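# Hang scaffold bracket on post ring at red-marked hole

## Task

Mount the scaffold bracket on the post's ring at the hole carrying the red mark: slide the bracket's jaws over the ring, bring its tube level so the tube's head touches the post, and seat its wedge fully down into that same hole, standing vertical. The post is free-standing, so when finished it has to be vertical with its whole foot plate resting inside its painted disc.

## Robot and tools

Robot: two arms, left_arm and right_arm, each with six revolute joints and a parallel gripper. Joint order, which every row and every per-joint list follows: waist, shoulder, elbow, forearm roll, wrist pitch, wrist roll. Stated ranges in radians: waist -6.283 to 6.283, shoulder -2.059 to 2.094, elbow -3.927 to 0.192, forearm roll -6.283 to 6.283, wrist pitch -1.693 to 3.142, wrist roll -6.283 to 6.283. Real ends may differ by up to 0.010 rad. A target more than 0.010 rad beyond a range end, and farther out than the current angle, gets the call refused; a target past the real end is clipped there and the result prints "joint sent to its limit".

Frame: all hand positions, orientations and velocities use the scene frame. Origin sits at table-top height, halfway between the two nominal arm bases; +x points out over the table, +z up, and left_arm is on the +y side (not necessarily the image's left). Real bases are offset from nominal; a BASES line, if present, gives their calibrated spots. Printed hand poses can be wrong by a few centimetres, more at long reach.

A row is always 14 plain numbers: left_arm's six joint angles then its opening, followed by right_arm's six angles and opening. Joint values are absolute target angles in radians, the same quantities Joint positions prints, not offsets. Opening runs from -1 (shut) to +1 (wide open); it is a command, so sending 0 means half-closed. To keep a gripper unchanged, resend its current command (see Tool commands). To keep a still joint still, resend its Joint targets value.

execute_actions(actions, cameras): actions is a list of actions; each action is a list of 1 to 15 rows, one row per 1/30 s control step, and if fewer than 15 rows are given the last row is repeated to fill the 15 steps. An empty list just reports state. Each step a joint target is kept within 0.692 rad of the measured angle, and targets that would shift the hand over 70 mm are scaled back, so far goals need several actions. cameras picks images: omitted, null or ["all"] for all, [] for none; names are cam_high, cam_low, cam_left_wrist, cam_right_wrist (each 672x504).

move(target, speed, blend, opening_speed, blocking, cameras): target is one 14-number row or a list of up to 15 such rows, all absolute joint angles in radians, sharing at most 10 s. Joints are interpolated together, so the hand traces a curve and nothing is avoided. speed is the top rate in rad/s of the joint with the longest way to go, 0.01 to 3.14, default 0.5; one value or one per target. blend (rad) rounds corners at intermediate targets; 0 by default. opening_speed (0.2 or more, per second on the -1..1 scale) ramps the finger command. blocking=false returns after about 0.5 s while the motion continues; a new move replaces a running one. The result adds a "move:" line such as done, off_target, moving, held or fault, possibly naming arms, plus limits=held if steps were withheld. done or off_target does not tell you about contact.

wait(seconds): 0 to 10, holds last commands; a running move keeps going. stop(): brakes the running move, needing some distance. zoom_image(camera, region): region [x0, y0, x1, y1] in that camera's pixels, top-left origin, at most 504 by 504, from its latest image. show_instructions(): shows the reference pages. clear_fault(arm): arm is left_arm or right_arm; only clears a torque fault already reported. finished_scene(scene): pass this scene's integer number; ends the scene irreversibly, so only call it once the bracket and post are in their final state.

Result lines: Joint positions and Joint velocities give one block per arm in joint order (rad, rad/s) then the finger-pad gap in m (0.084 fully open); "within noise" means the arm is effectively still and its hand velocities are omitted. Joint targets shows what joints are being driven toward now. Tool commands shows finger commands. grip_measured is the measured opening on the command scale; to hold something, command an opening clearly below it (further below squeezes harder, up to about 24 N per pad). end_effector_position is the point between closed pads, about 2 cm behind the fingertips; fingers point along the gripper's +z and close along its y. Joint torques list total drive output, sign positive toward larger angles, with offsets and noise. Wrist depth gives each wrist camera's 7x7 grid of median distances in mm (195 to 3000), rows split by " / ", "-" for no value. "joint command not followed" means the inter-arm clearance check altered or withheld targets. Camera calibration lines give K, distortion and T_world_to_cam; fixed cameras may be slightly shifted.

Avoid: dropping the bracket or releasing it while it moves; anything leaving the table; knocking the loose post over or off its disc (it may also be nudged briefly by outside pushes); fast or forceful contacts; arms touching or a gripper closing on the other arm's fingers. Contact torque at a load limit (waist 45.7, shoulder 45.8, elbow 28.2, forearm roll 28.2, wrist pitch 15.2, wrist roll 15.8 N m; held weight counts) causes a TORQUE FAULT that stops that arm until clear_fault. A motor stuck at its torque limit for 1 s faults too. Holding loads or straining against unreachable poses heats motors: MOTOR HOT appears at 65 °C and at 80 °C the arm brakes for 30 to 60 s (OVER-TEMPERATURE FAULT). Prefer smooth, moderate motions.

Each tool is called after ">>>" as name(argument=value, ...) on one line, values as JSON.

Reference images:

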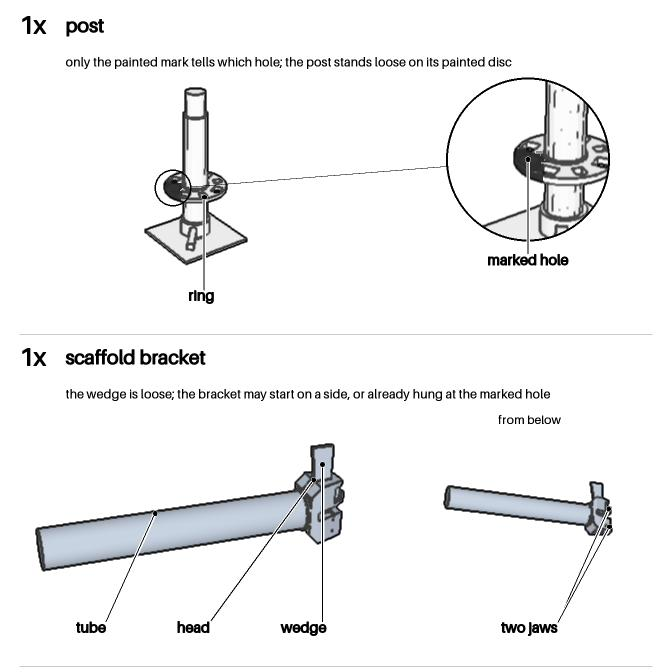

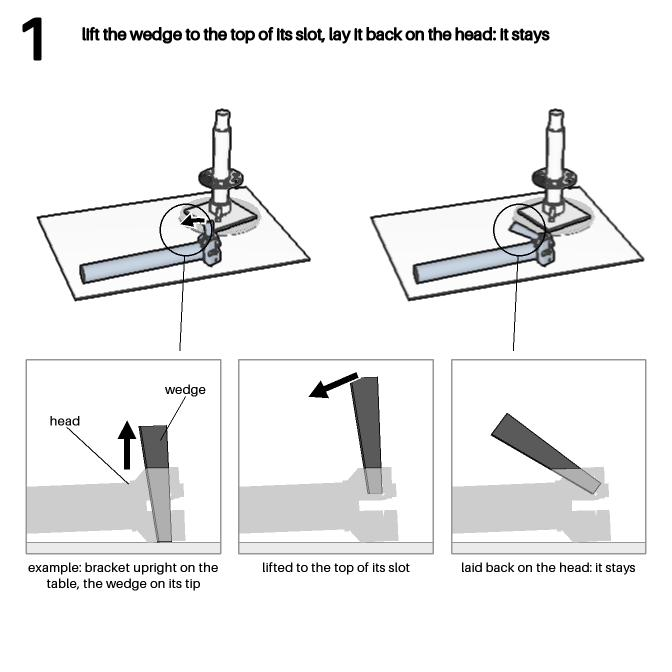

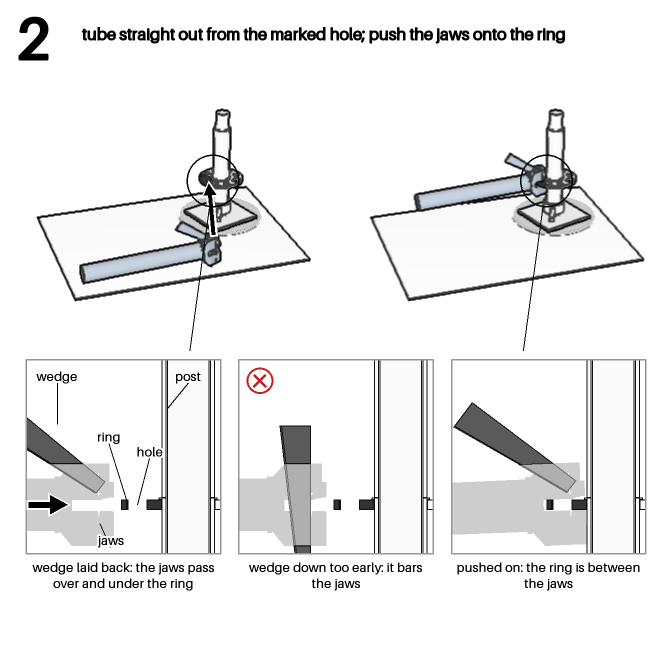

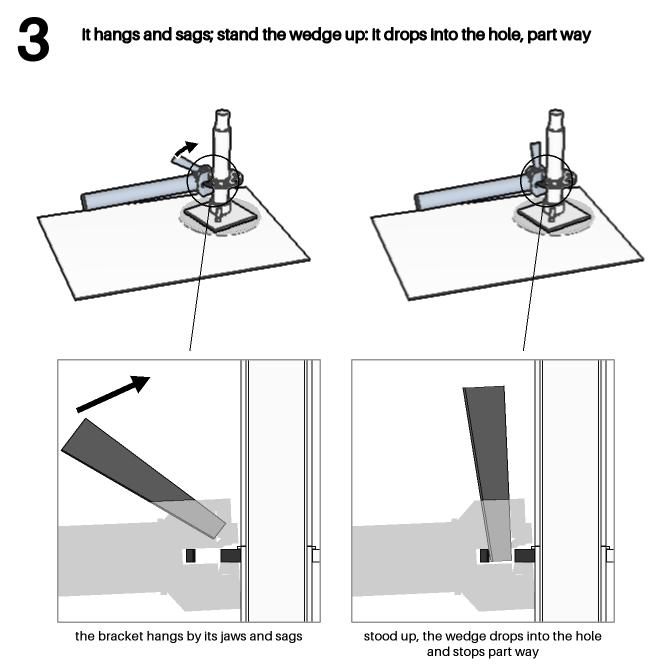

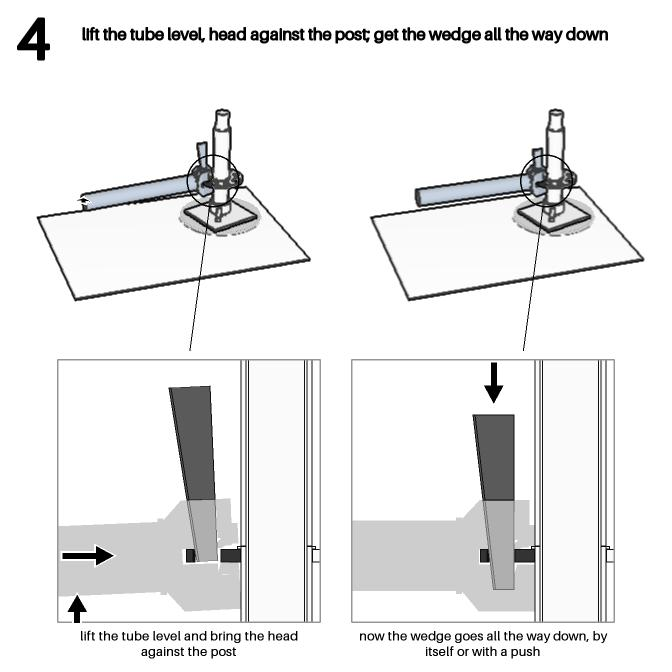

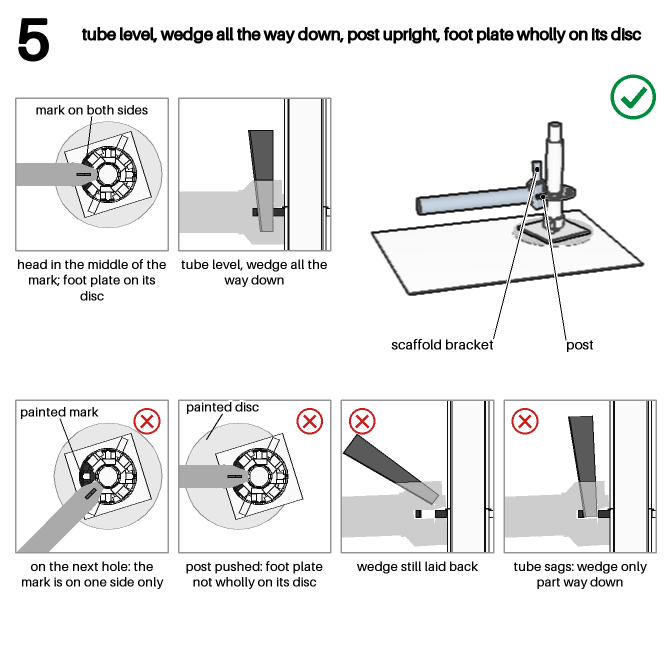

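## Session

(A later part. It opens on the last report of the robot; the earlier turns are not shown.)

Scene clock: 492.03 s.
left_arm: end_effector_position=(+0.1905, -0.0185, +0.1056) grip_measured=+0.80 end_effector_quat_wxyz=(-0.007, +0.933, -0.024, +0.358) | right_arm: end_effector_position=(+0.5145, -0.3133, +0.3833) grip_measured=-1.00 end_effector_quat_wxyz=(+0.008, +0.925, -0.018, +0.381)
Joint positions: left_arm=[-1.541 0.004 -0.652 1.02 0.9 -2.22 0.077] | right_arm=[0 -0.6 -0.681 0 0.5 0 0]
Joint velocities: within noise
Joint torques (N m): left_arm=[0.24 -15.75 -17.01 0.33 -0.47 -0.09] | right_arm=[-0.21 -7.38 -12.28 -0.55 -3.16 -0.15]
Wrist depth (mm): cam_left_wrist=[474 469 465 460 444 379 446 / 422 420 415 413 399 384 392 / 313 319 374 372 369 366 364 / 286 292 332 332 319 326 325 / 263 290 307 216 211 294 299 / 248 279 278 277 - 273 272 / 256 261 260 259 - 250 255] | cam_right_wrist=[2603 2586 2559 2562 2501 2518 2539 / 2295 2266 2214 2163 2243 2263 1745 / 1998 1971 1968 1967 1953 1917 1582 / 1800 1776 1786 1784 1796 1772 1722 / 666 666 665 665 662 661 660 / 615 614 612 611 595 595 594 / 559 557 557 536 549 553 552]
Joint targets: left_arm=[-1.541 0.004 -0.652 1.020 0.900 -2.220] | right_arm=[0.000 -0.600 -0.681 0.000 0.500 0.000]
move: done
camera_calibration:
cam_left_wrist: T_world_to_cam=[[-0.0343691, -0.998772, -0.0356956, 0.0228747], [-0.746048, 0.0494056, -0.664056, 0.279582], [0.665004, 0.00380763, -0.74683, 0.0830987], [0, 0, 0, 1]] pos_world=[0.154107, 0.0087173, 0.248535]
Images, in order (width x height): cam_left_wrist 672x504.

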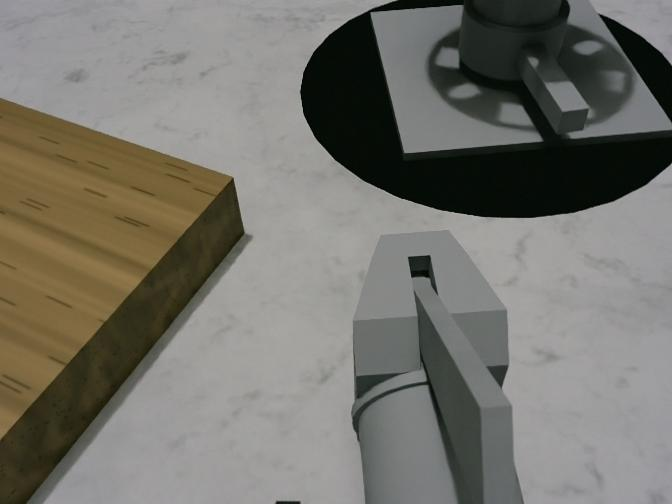

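>>> move(target=[[-1.5175,0.208,-0.681,1.163,0.813,-2.45,0.8,0.0,-0.6,-0.681,0,0.5,0,-1],[-1.5175,0.208,-0.681,1.163,0.813,-2.45,-1,0.0,-0.6,-0.681,0,0.5,0,-1]], speed=0.12, opening_speed=1)

>>> zoom_image(camera="cam_high", region=[350, 150, 550, 300])

Scene clock: 500.53 s.
left_arm: end_effector_position=(+0.1919, -0.0185, +0.0381) grip_measured=+0.11 end_effector_quat_wxyz=(-0.004, +0.934, -0.005, +0.358) | right_arm: end_effector_position=(+0.5145, -0.3133, +0.3833) grip_measured=-1.00 end_effector_quat_wxyz=(+0.008, +0.925, -0.018, +0.381)
Joint positions: left_arm=[-1.517 0.208 -0.681 1.163 0.813 -2.45 0.049] | right_arm=[0 -0.6 -0.681 0 0.5 0 0]
Joint velocities: within noise
Joint torques (N m): left_arm=[0.54 -13.83 -10.39 -0.06 -0.72 0.81] | right_arm=[-0.01 -7.48 -12.13 -0.51 -3.15 -0.17]
Wrist depth (mm): cam_left_wrist=[267 265 335 334 332 320 319 / 239 246 299 - - 297 296 / 219 249 - - - 268 267 / 222 242 - - - 238 238 / 218 223 217 - - 220 220 / 202 202 201 - - - 204 / - - - - - - -] | cam_right_wrist=[2592 2557 2581 2568 2504 2526 2540 / 2294 2271 2215 2192 2258 2259 1777 / 2002 1979 1944 1944 1949 1923 1585 / 1804 1796 1787 1770 1772 1764 1718 / 667 667 665 664 662 661 660 / 616 616 613 612 596 594 595 / 559 557 557 535 548 554 551]
Joint targets: left_arm=[-1.518 0.208 -0.681 1.163 0.813 -2.450] | right_arm=[0.000 -0.600 -0.681 0.000 0.500 0.000]
move: done
camera_calibration:
cam_left_wrist: T_world_to_cam=[[-0.00218453, -0.999859, -0.0166737, 0.0136253], [-0.747157, 0.0127141, -0.664526, 0.235291], [0.664644, 0.0110062, -0.747079, 0.0319793], [0, 0, 0, 1]] pos_world=[0.154575, 0.0102798, 0.180476]
cam_right_wrist: T_world_to_cam=[[-0.030452, -0.999391, -0.0170569, -0.255858], [-0.708265, 0.0336162, -0.705146, 0.715724], [0.70529, -0.00939234, -0.708857, 0.0328613], [0, 0, 0, 1]] pos_world=[0.475954, -0.279453, 0.52362]

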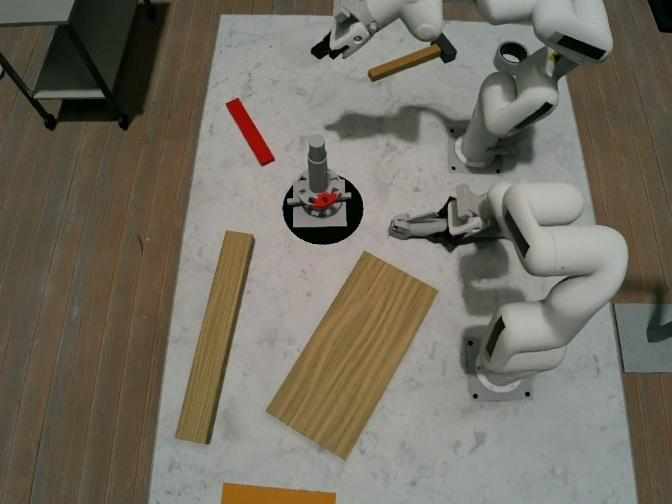

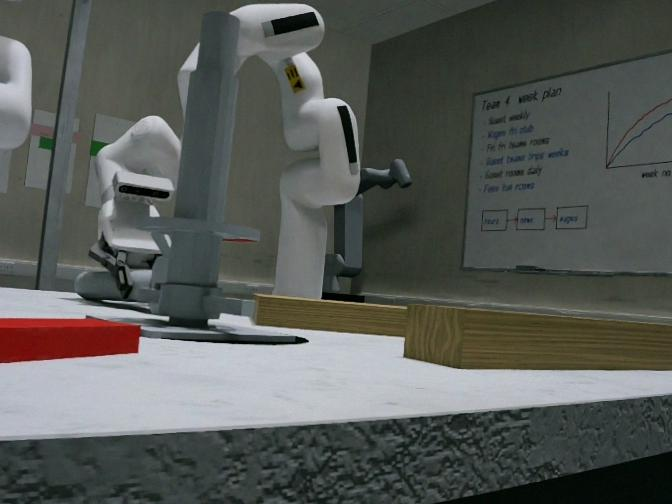

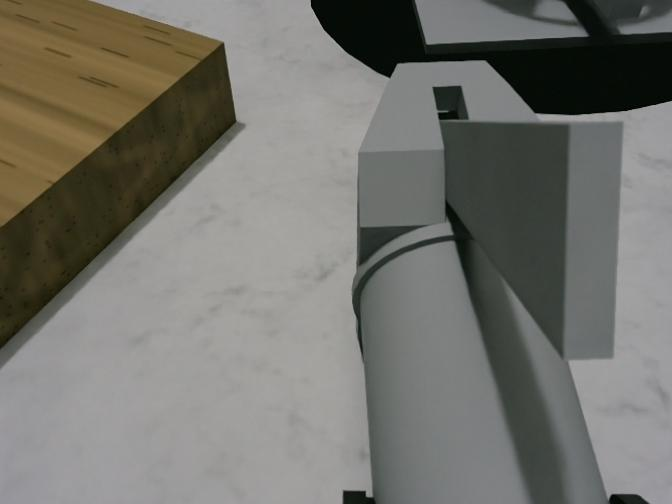

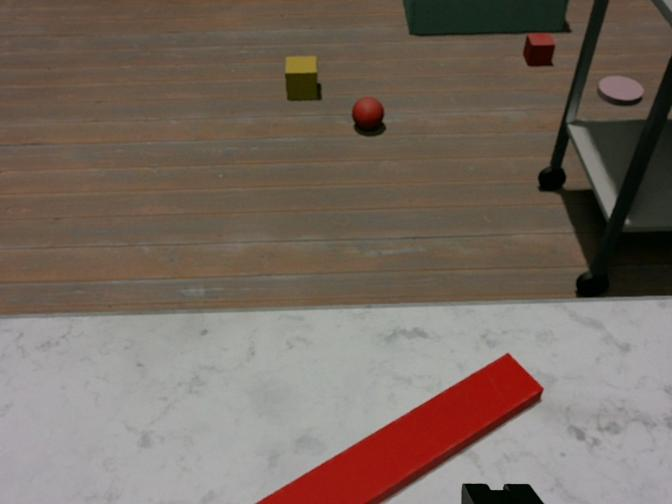

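Scaled by 2.520 from the camera's 672x504 image, which has a finer 960x720 frame.

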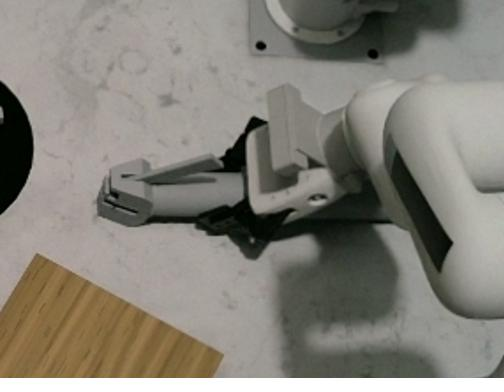

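>>> move(target=[[-1.541,0.004,-0.652,1.02,0.90,-2.23,-1,0.2,-0.6,-1.1,0,1.6,0.2,-1],[-1.541,0.004,-0.652,1.02,0.90,-2.23,-1,0.40,-0.301,-1.286,0,1.587,0.40,-1],[-1.541,0.004,-0.652,1.02,0.90,-2.23,-1,0.5,-0.221,-1.286,0,1.507,0.5,-1]], speed=[0.4,0.8,0.8])

>>> zoom_image(camera="cam_high", region=[350, 150, 550, 300])

Scene clock: 516.87 s.
left_arm: end_effector_position=(+0.1905, -0.0185, +0.1056) grip_measured=+0.09 end_effector_quat_wxyz=(-0.005, +0.933, -0.019, +0.358) | right_arm: end_effector_position=(+0.4196, -0.1117, +0.3604) grip_measured=-1.00 end_effector_quat_wxyz=(+0.000, +1.000, -0.020, +0.000)
Joint positions: left_arm=[-1.541 0.004 -0.652 1.02 0.9 -2.23 0.048] | right_arm=[0.5 -0.221 -1.286 0 1.507 0.5 0]
Joint velocities: within noise
Joint torques (N m): left_arm=[-0.29 -22.77 -23.21 1.63 0.51 0.29] | right_arm=[-0.05 -12.56 -11.41 -0.28 -2.17 -0.01]
Wrist depth (mm): cam_left_wrist=[469 466 - - - 375 448 / 418 418 - - - 356 392 / 311 319 - - - - 364 / 284 - - - - - 325 / 255 - - - - - 299 / 243 - - - - - 272 / 255 - - - - - 255] | cam_right_wrist=[489 489 488 487 486 486 484 / 490 490 - - 486 487 486 / 492 490 - - 383 487 486 / 492 492 490 384 384 488 486 / 493 491 491 489 489 488 487 / 455 492 492 491 490 489 488 / 455 493 492 491 491 489 489]
Joint targets: left_arm=[-1.541 0.004 -0.652 1.020 0.900 -2.230] | right_arm=[0.500 -0.221 -1.286 0.000 1.507 0.500]
move: done
camera_calibration:
cam_left_wrist: T_world_to_cam=[[-0.0269085, -0.999216, -0.0290468, 0.0207528], [-0.746451, 0.0394117, -0.664273, 0.27943], [0.664896, 0.00380742, -0.746926, 0.0830455], [0, 0, 0, 1]] pos_world=[0.153923, 0.00940756, 0.248249]
cam_right_wrist: T_world_to_cam=[[-0.0451594, -0.998807, -0.0185868, -0.0507709], [-0.998976, 0.0451994, -0.00173504, 0.495315], [0.00257308, 0.0184894, -0.999826, 0.48826], [0, 0, 0, 1]] pos_world=[0.491259, -0.0821259, 0.488091]

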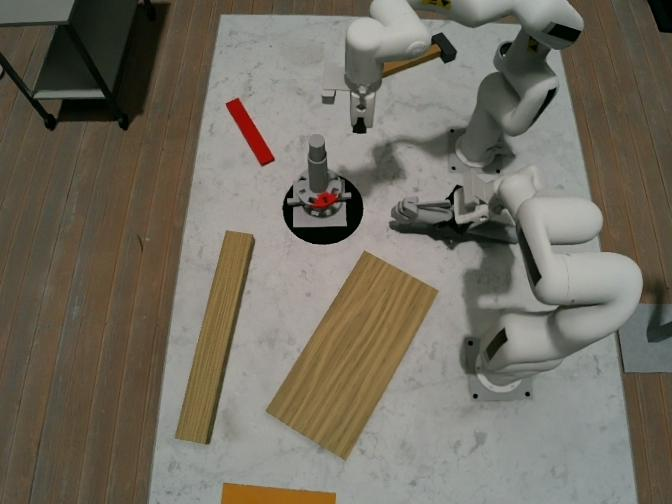

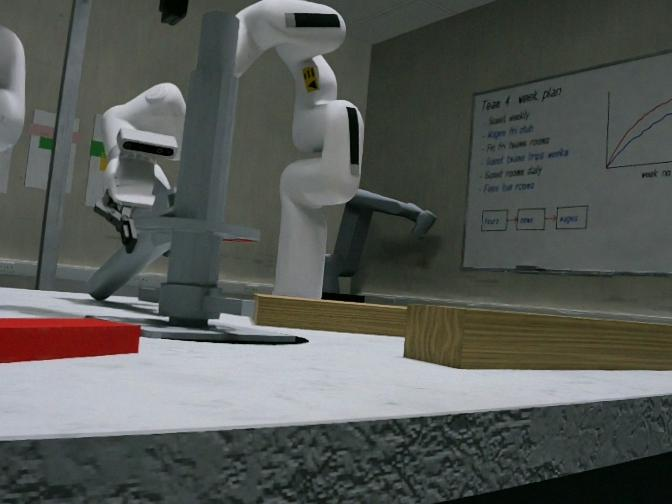

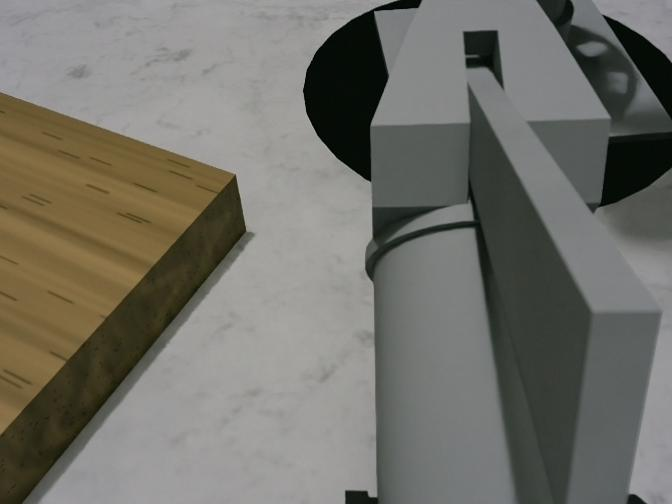

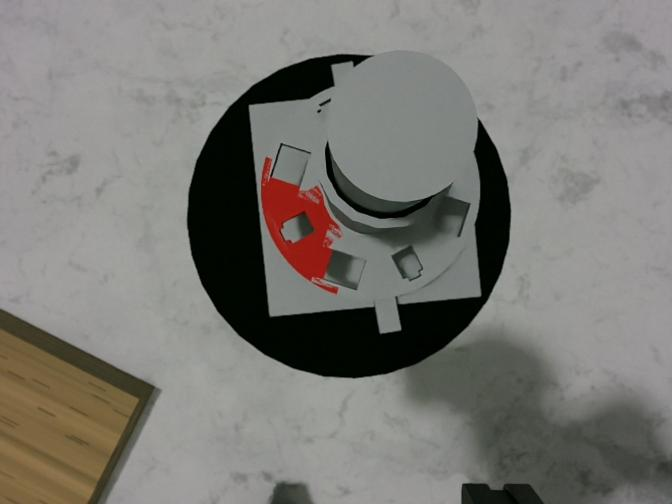

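Scaled by 2.520 from the camera's 672x504 image, which has a finer 960x720 frame.

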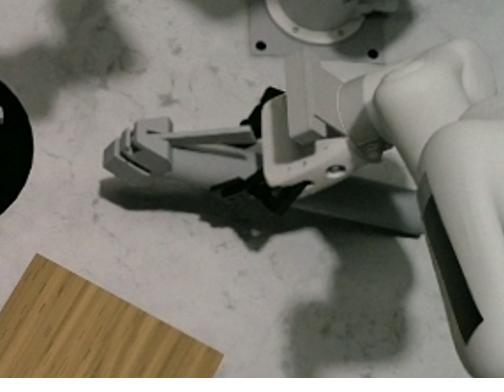

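>>> move(target=[[-1.5175,0.206,-0.681,1.163,0.813,-2.45,-1,0.5,-0.221,-1.286,0,1.507,0.5,-1],[-1.5175,0.206,-0.681,1.163,0.813,-2.45,0.5,0.5,-0.221,-1.286,0,1.507,0.5,-1],[-1.5805,0.205,-0.678,1.124,0.8355,-2.46,0.5,0.5,-0.221,-1.286,0,1.507,0.5,-1],[-1.5805,0.205,-0.678,1.124,0.8355,-2.46,-1,0.5,-0.221,-1.286,0,1.507,0.5,-1]], speed=0.12, opening_speed=1, cameras=["cam_high"])

>>> move(target=[-1.604,0.001,-0.649,0.981,0.9225,-2.23,-1,0.5,-0.221,-1.286,0,1.507,0.5,-1], speed=0.12)

>>> zoom_image(camera="cam_high", region=[350, 150, 550, 300])

Scene clock: 572.23 s.
left_arm: end_effector_position=(+0.1698, -0.0192, +0.0380) grip_measured=+0.09 end_effector_quat_wxyz=(-0.003, +0.934, -0.011, +0.358) | right_arm: end_effector_position=(+0.4196, -0.1116, +0.3603) grip_measured=-1.00 end_effector_quat_wxyz=(+0.000, +1.000, -0.020, +0.000)
Joint positions: left_arm=[-1.581 0.205 -0.678 1.124 0.836 -2.46 0.048] | right_arm=[0.5 -0.221 -1.286 0 1.507 0.5 0]
Joint velocities: within noise
Joint torques (N m): left_arm=[0.2 -17.83 -15.17 1.15 -0.68 0.61] | right_arm=[-0.51 -12.81 -11.39 -0.33 -1.94 -0.19]
Wrist depth (mm): cam_left_wrist=[267 266 334 - 196 331 329 / 239 258 - - - 305 295 / 225 262 263 - - 260 267 / 236 242 241 - - 238 238 / 223 223 222 221 - - 219 / 202 202 201 201 - - 203 / - - - - - - -] | cam_right_wrist=[489 488 488 487 486 486 484 / 491 489 - - 486 485 485 / 491 490 - - 383 488 486 / 492 491 490 384 384 488 487 / 492 492 491 491 488 489 488 / 455 492 491 491 490 489 488 / 455 493 492 490 490 490 489]
Joint targets: left_arm=[-1.580 0.205 -0.678 1.124 0.835 -2.460] | right_arm=[0.500 -0.221 -1.286 0.000 1.507 0.500]
move: done
Images, in order (width x height): cam_high 672x504.

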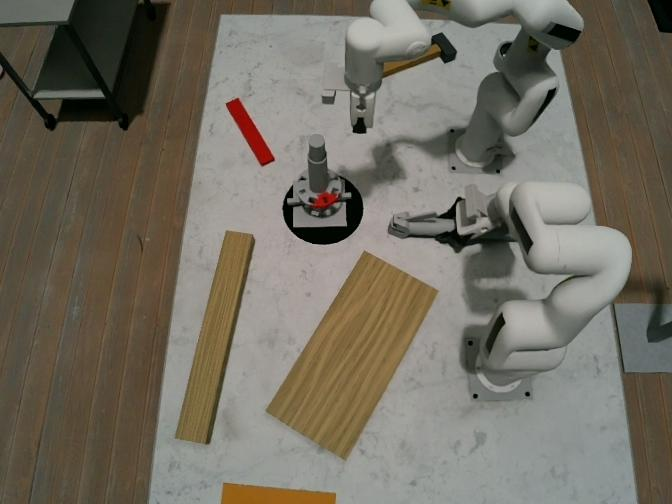

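Scene clock: 574.60 s.
left_arm: end_effector_position=(+0.1670, -0.0184, +0.1038) grip_measured=+0.09 end_effector_quat_wxyz=(-0.007, +0.935, -0.031, +0.354) | right_arm: end_effector_position=(+0.4196, -0.1116, +0.3603) grip_measured=-1.00 end_effector_quat_wxyz=(+0.000, +1.000, -0.020, +0.000)
Joint positions: left_arm=[-1.604 0.001 -0.649 0.981 0.922 -2.23 0.048] | right_arm=[0.5 -0.221 -1.286 0 1.507 0.5 0]
Joint velocities: within noise
Joint torques (N m): left_arm=[-0.21 -22.61 -23.05 1.64 0.57 0.35] | right_arm=[-0.53 -12.77 -11.48 -0.3 -1.98 -0.16]
Wrist depth (mm): cam_left_wrist=[465 459 457 - 402 392 436 / 351 411 - - - 386 390 / 309 314 - - - 350 347 / 283 296 320 - - 321 320 / 262 296 303 - - - 294 / 265 277 276 - - - 269 / 259 259 258 - - - 251] | cam_right_wrist=[489 488 488 487 486 484 484 / 490 490 - - 485 486 485 / 491 490 - - 383 487 485 / 491 490 490 385 384 487 487 / 491 492 491 490 488 488 487 / 455 492 492 491 490 489 488 / 456 495 492 492 490 489 488]
Joint targets: left_arm=[-1.604 0.001 -0.649 0.981 0.923 -2.230] | right_arm=[0.500 -0.221 -1.286 0.000 1.507 0.500]
move: done
camera_calibration:
cam_left_wrist: T_world_to_cam=[[-0.0477141, -0.998038, -0.0405405, 0.02485], [-0.75127, 0.0626048, -0.657019, 0.261279], [0.658268, -0.000892225, -0.752783, 0.0990474], [0, 0, 0, 1]] pos_world=[0.132277, 0.00853234, 0.247234]
cam_right_wrist: T_world_to_cam=[[-0.0450591, -0.998813, -0.0184832, -0.0508712], [-0.998981, 0.045097, -0.00164125, 0.495263], [0.00247285, 0.0183905, -0.999828, 0.488302], [0, 0, 0, 1]] pos_world=[0.491259, -0.0821258, 0.48809]

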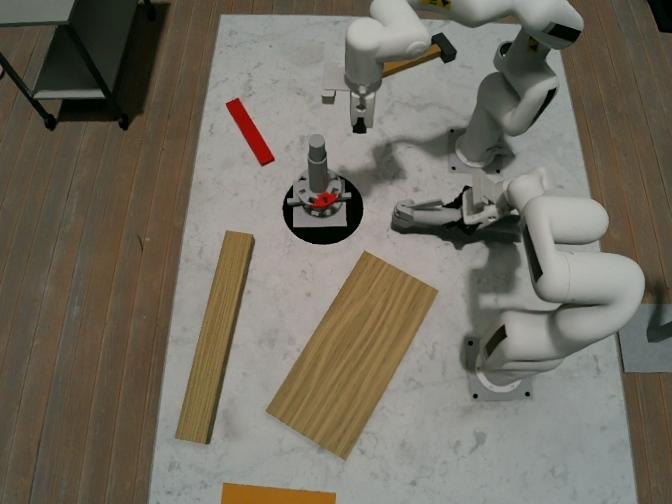

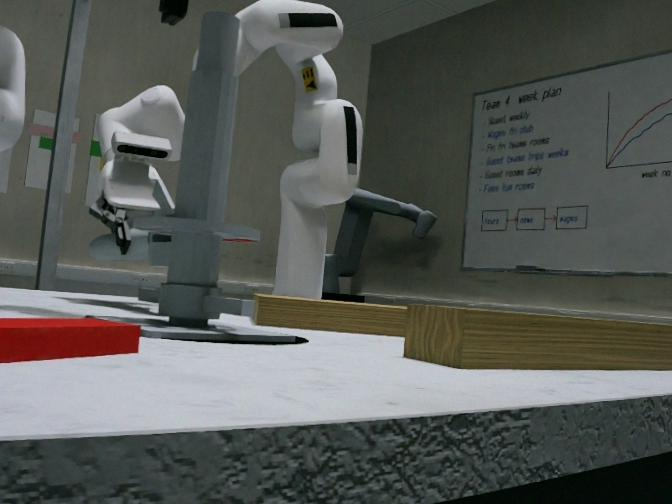

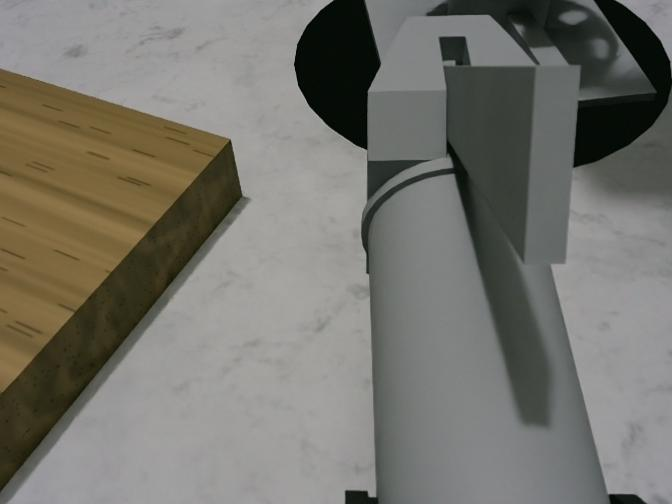

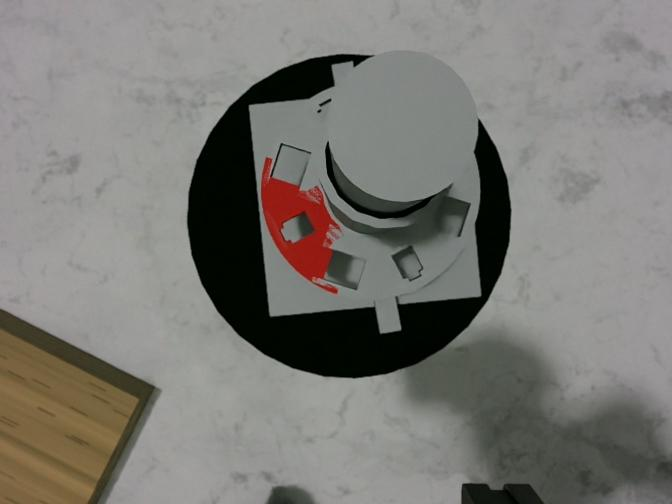

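Scaled by 2.520 from the camera's 672x504 image, which has a finer 960x720 frame.

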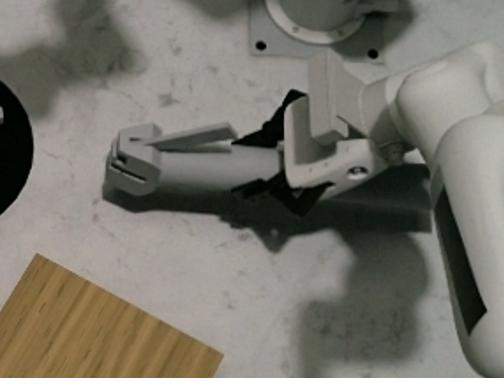

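>>> move(target=[[-1.0,-0.314,-0.472,1.182,0.545,-1.778,-1,0.3,-0.6,-1.0,0,1.2,0.3,-1],[-0.6,-0.347,-0.2225,3.1416,0.164,-3.1416,-1,0.0,-0.6,-0.681,0,0.5,0,-1],[-0.49,-0.393,-0.305,4.902,0.43,-4.402,-1,0.0,-0.6,-0.681,0,0.5,0,-1]], speed=[0.4,0.6,0.5])

>>> zoom_image(camera="cam_high", region=[270, 100, 520, 290])

Scene clock: 614.93 s.
left_arm: end_effector_position=(+0.3653, +0.1642, +0.1340) grip_measured=+0.09 end_effector_quat_wxyz=(+0.190, +0.795, -0.491, +0.301) | right_arm: end_effector_position=(+0.5145, -0.3133, +0.3833) grip_measured=-1.00 end_effector_quat_wxyz=(+0.008, +0.925, -0.018, +0.381)
Joint positions: left_arm=[-0.49 -0.393 -0.305 4.902 0.43 -4.402 0.048] | right_arm=[0 -0.6 -0.681 0 0.5 0 0]
Joint velocities: within noise
Joint torques (N m): left_arm=[0.54 -15.69 -27.52 0.55 -0.56 -0.02] | right_arm=[-0.6 -6.97 -12.23 -0.29 -3.1 -0.21]
Wrist depth (mm): cam_left_wrist=[501 502 503 - - 507 506 / 450 451 - - - 454 454 / 408 397 - - - 399 411 / 364 363 - - - 365 366 / 335 336 336 - - - 330 / 305 305 305 - - - 306 / 284 285 285 - - - 287] | cam_right_wrist=[2593 2602 2574 2552 2506 2531 2559 / 2286 2284 2199 2192 2259 2243 1766 / 1973 1957 1960 1976 1956 1933 1585 / 1785 1784 1785 1766 1774 1764 1710 / 669 669 669 663 662 661 660 / 615 615 612 613 595 593 595 / 559 557 557 536 547 553 550]
Joint targets: left_arm=[-0.490 -0.393 -0.305 4.902 0.430 -4.402] | right_arm=[0.000 -0.600 -0.681 0.000 0.500 0.000]
move: done
camera_calibration:
cam_left_wrist: T_world_to_cam=[[-0.893191, -0.449677, 0.000884151, 0.431119], [-0.338197, 0.670461, -0.660382, 0.168327], [0.296366, -0.590147, -0.750929, 0.220046], [0, 0, 0, 1]] pos_world=[0.376785, 0.210867, 0.276018]
cam_right_wrist: T_world_to_cam=[[-0.030452, -0.999391, -0.0170569, -0.255858], [-0.708265, 0.0336162, -0.705146, 0.715724], [0.70529, -0.00939234, -0.708857, 0.0328613], [0, 0, 0, 1]] pos_world=[0.475954, -0.279453, 0.52362]

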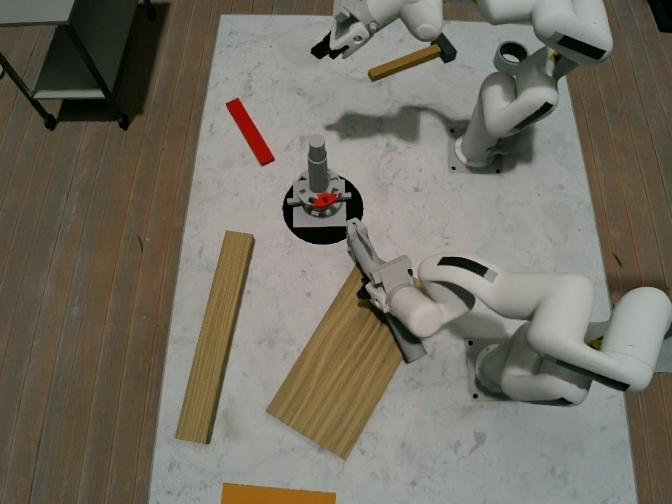

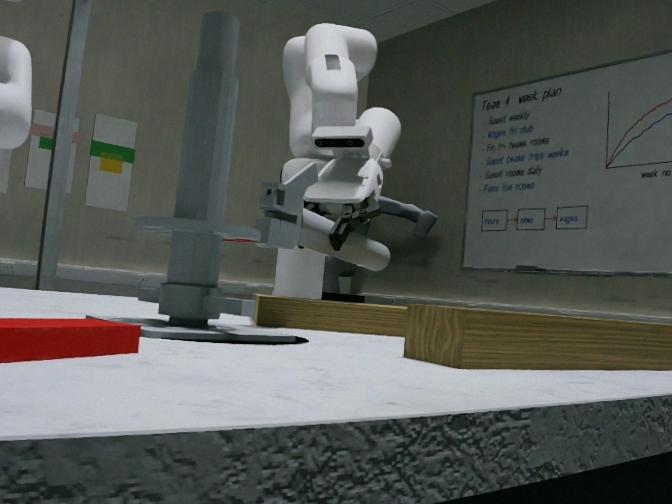

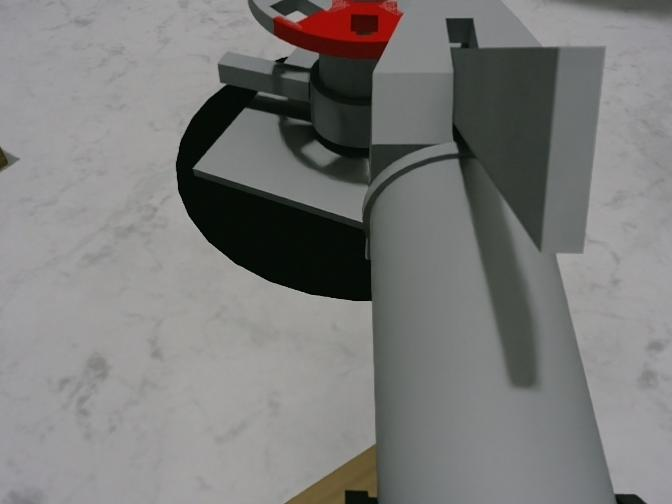

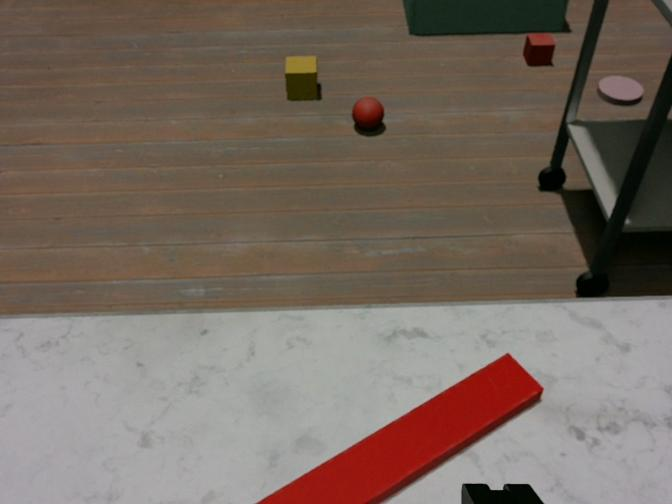

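Scaled by 2.016 from the camera's 672x504 image, which has a finer 960x720 frame.

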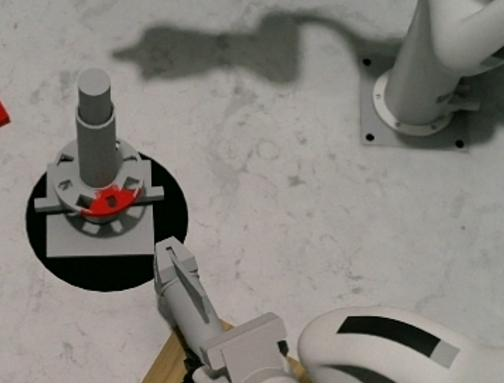

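>>> move(target=[-0.525,-0.1785,-0.4515,4.70,0.405,-4.2077,-1,0.2,-0.6,-1.1,0,1.6,0.2,-1], speed=0.12)

>>> zoom_image(camera="cam_low", region=[100, 150, 400, 375])

Scene clock: 658.07 s.
left_arm: end_effector_position=(+0.3950, +0.1399, +0.1146) grip_measured=+0.09 end_effector_quat_wxyz=(+0.191, +0.792, -0.493, +0.306) | right_arm: end_effector_position=(+0.3599, -0.2448, +0.4103) grip_measured=-1.00 end_effector_quat_wxyz=(-0.009, +0.999, -0.020, +0.049)
Joint positions: left_arm=[-0.525 -0.179 -0.451 4.7 0.405 -4.208 0.048] | right_arm=[0.2 -0.6 -1.1 0 1.6 0.2 0]
Joint velocities: within noise
Joint torques (N m): left_arm=[-0.24 -18.68 -26.12 -0.45 -0.35 0.37] | right_arm=[0.22 -5.93 -10.73 -0.36 -2.17 0.06]
Wrist depth (mm): cam_left_wrist=[476 475 476 - - 476 477 / 426 426 - - - 425 426 / 385 385 - - - 373 385 / 341 342 332 - - 351 342 / 307 315 315 - - - 315 / 285 285 292 - - - 285 / 266 266 266 - - - 267] | cam_right_wrist=[243 570 567 565 561 558 555 / 264 335 457 559 555 554 551 / 560 421 451 552 551 548 545 / 556 545 544 548 546 545 541 / 552 550 547 545 541 540 537 / 546 545 543 541 537 534 533 / 543 539 538 534 533 530 528]
Joint targets: left_arm=[-0.525 -0.178 -0.452 4.700 0.405 -4.208] | right_arm=[0.200 -0.600 -1.100 0.000 1.600 0.200]
move: done
camera_calibration:
cam_left_wrist: T_world_to_cam=[[-0.895397, -0.445229, -0.00588372, 0.447694], [-0.327679, 0.667824, -0.66831, 0.178954], [0.30148, -0.596475, -0.74386, 0.180495], [0, 0, 0, 1]] pos_world=[0.405087, 0.187477, 0.256494]
cam_right_wrist: T_world_to_cam=[[-0.042275, -0.998352, -0.038819, -0.178178], [-0.993976, 0.0459584, -0.0994952, 0.480278], [0.101115, 0.034379, -0.994281, 0.507077], [0, 0, 0, 1]] pos_world=[0.41858, -0.21739, 0.545045]

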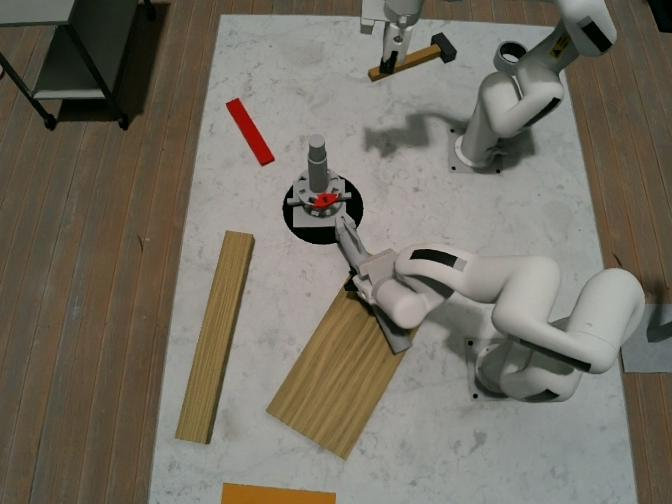

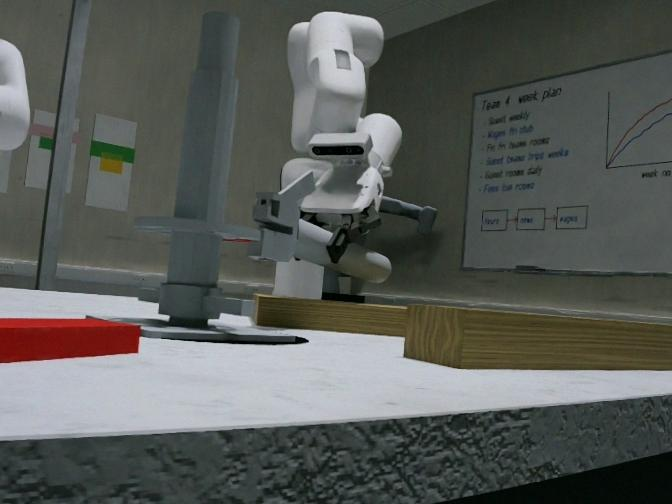

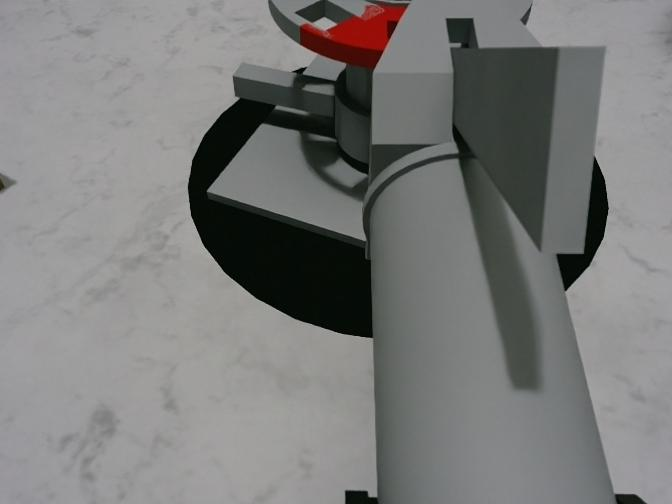

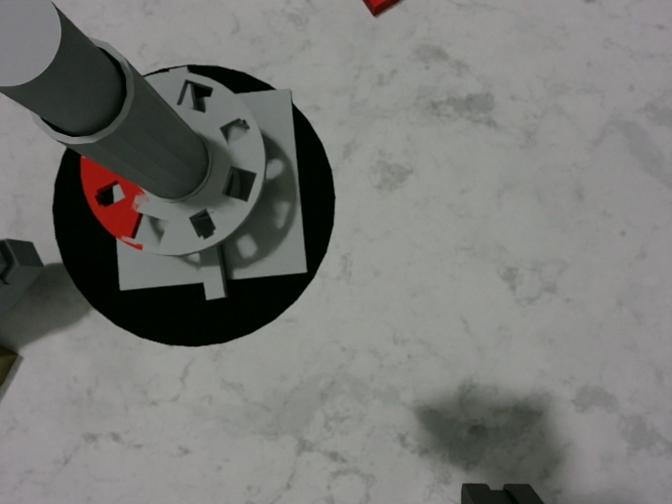

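Scaled by 1.680 from the camera's 672x504 image, which has a finer 960x720 frame.

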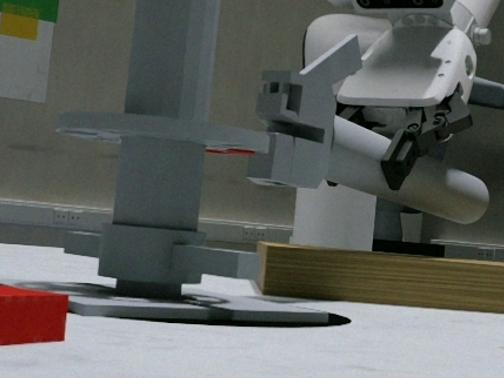

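>>> move(target=[[-0.525,-0.1785,-0.4515,4.70,0.405,-4.2077,-1,0.40,-0.301,-1.286,0,1.587,0.40,-1],[-0.525,-0.1785,-0.4515,4.70,0.405,-4.2077,-1,0.56,-0.221,-1.286,0,1.507,0.56,-1]], speed=0.5, cameras=["cam_right_wrist"])

Scene clock: 666.43 s.
left_arm: end_effector_position=(+0.3950, +0.1399, +0.1146) grip_measured=+0.09 end_effector_quat_wxyz=(+0.191, +0.792, -0.493, +0.306) | right_arm: end_effector_position=(+0.4079, -0.0899, +0.3604) grip_measured=-1.00 end_effector_quat_wxyz=(+0.000, +1.000, -0.020, +0.000)
Joint positions: left_arm=[-0.525 -0.178 -0.451 4.7 0.405 -4.208 0.048] | right_arm=[0.56 -0.221 -1.286 0 1.507 0.56 0]
Joint velocities: within noise
Joint torques (N m): left_arm=[-0.07 -19.5 -25.66 0.28 0.04 0.22] | right_arm=[-0.53 -12.05 -11.24 -0.49 -2.23 0.07]
Wrist depth (mm): cam_left_wrist=[477 477 476 - - 476 476 / 426 427 - - - 427 426 / 385 385 - - - 373 385 / 341 342 332 - - 351 342 / 307 315 314 - - - 315 / 285 286 292 - - - 285 / 266 266 266 - - - 267] | cam_right_wrist=[488 489 487 - - 485 485 / 490 490 489 - - 485 486 / 491 490 489 384 361 487 487 / 491 491 490 483 384 488 487 / 467 332 489 491 489 488 488 / 357 455 492 490 490 489 488 / 454 492 492 490 490 490 488]
Joint targets: left_arm=[-0.525 -0.178 -0.452 4.700 0.405 -4.208] | right_arm=[0.560 -0.221 -1.286 0.000 1.507 0.560]
move: done
camera_calibration:
cam_right_wrist: T_world_to_cam=[[-0.0451594, -0.998807, -0.0185868, -0.0295208], [-0.998976, 0.0451994, -0.00173504, 0.482742], [0.00257308, 0.0184894, -0.999826, 0.487887], [0, 0, 0, 1]] pos_world=[0.479659, -0.0603259, 0.488091]
Images, in order (width x height): cam_right_wrist 672x504.

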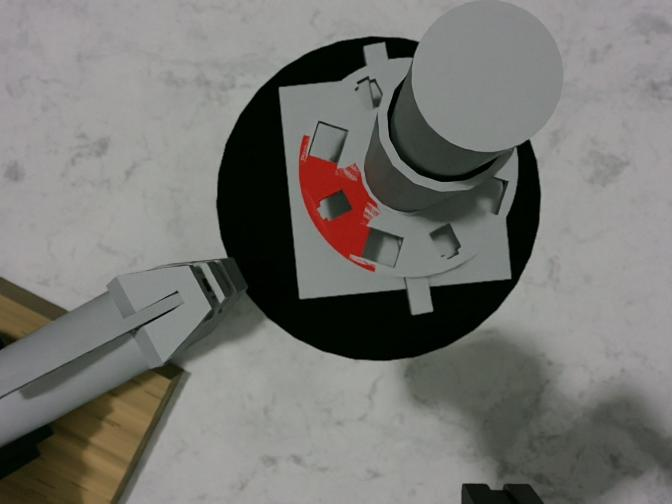

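>>> zoom_image(camera="cam_right_wrist", region=[0, 100, 450, 437])

Scaled by 1.120 from the camera's 672x504 image, which has a finer 960x720 frame.

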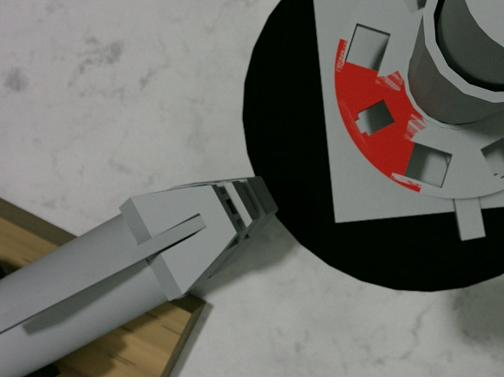

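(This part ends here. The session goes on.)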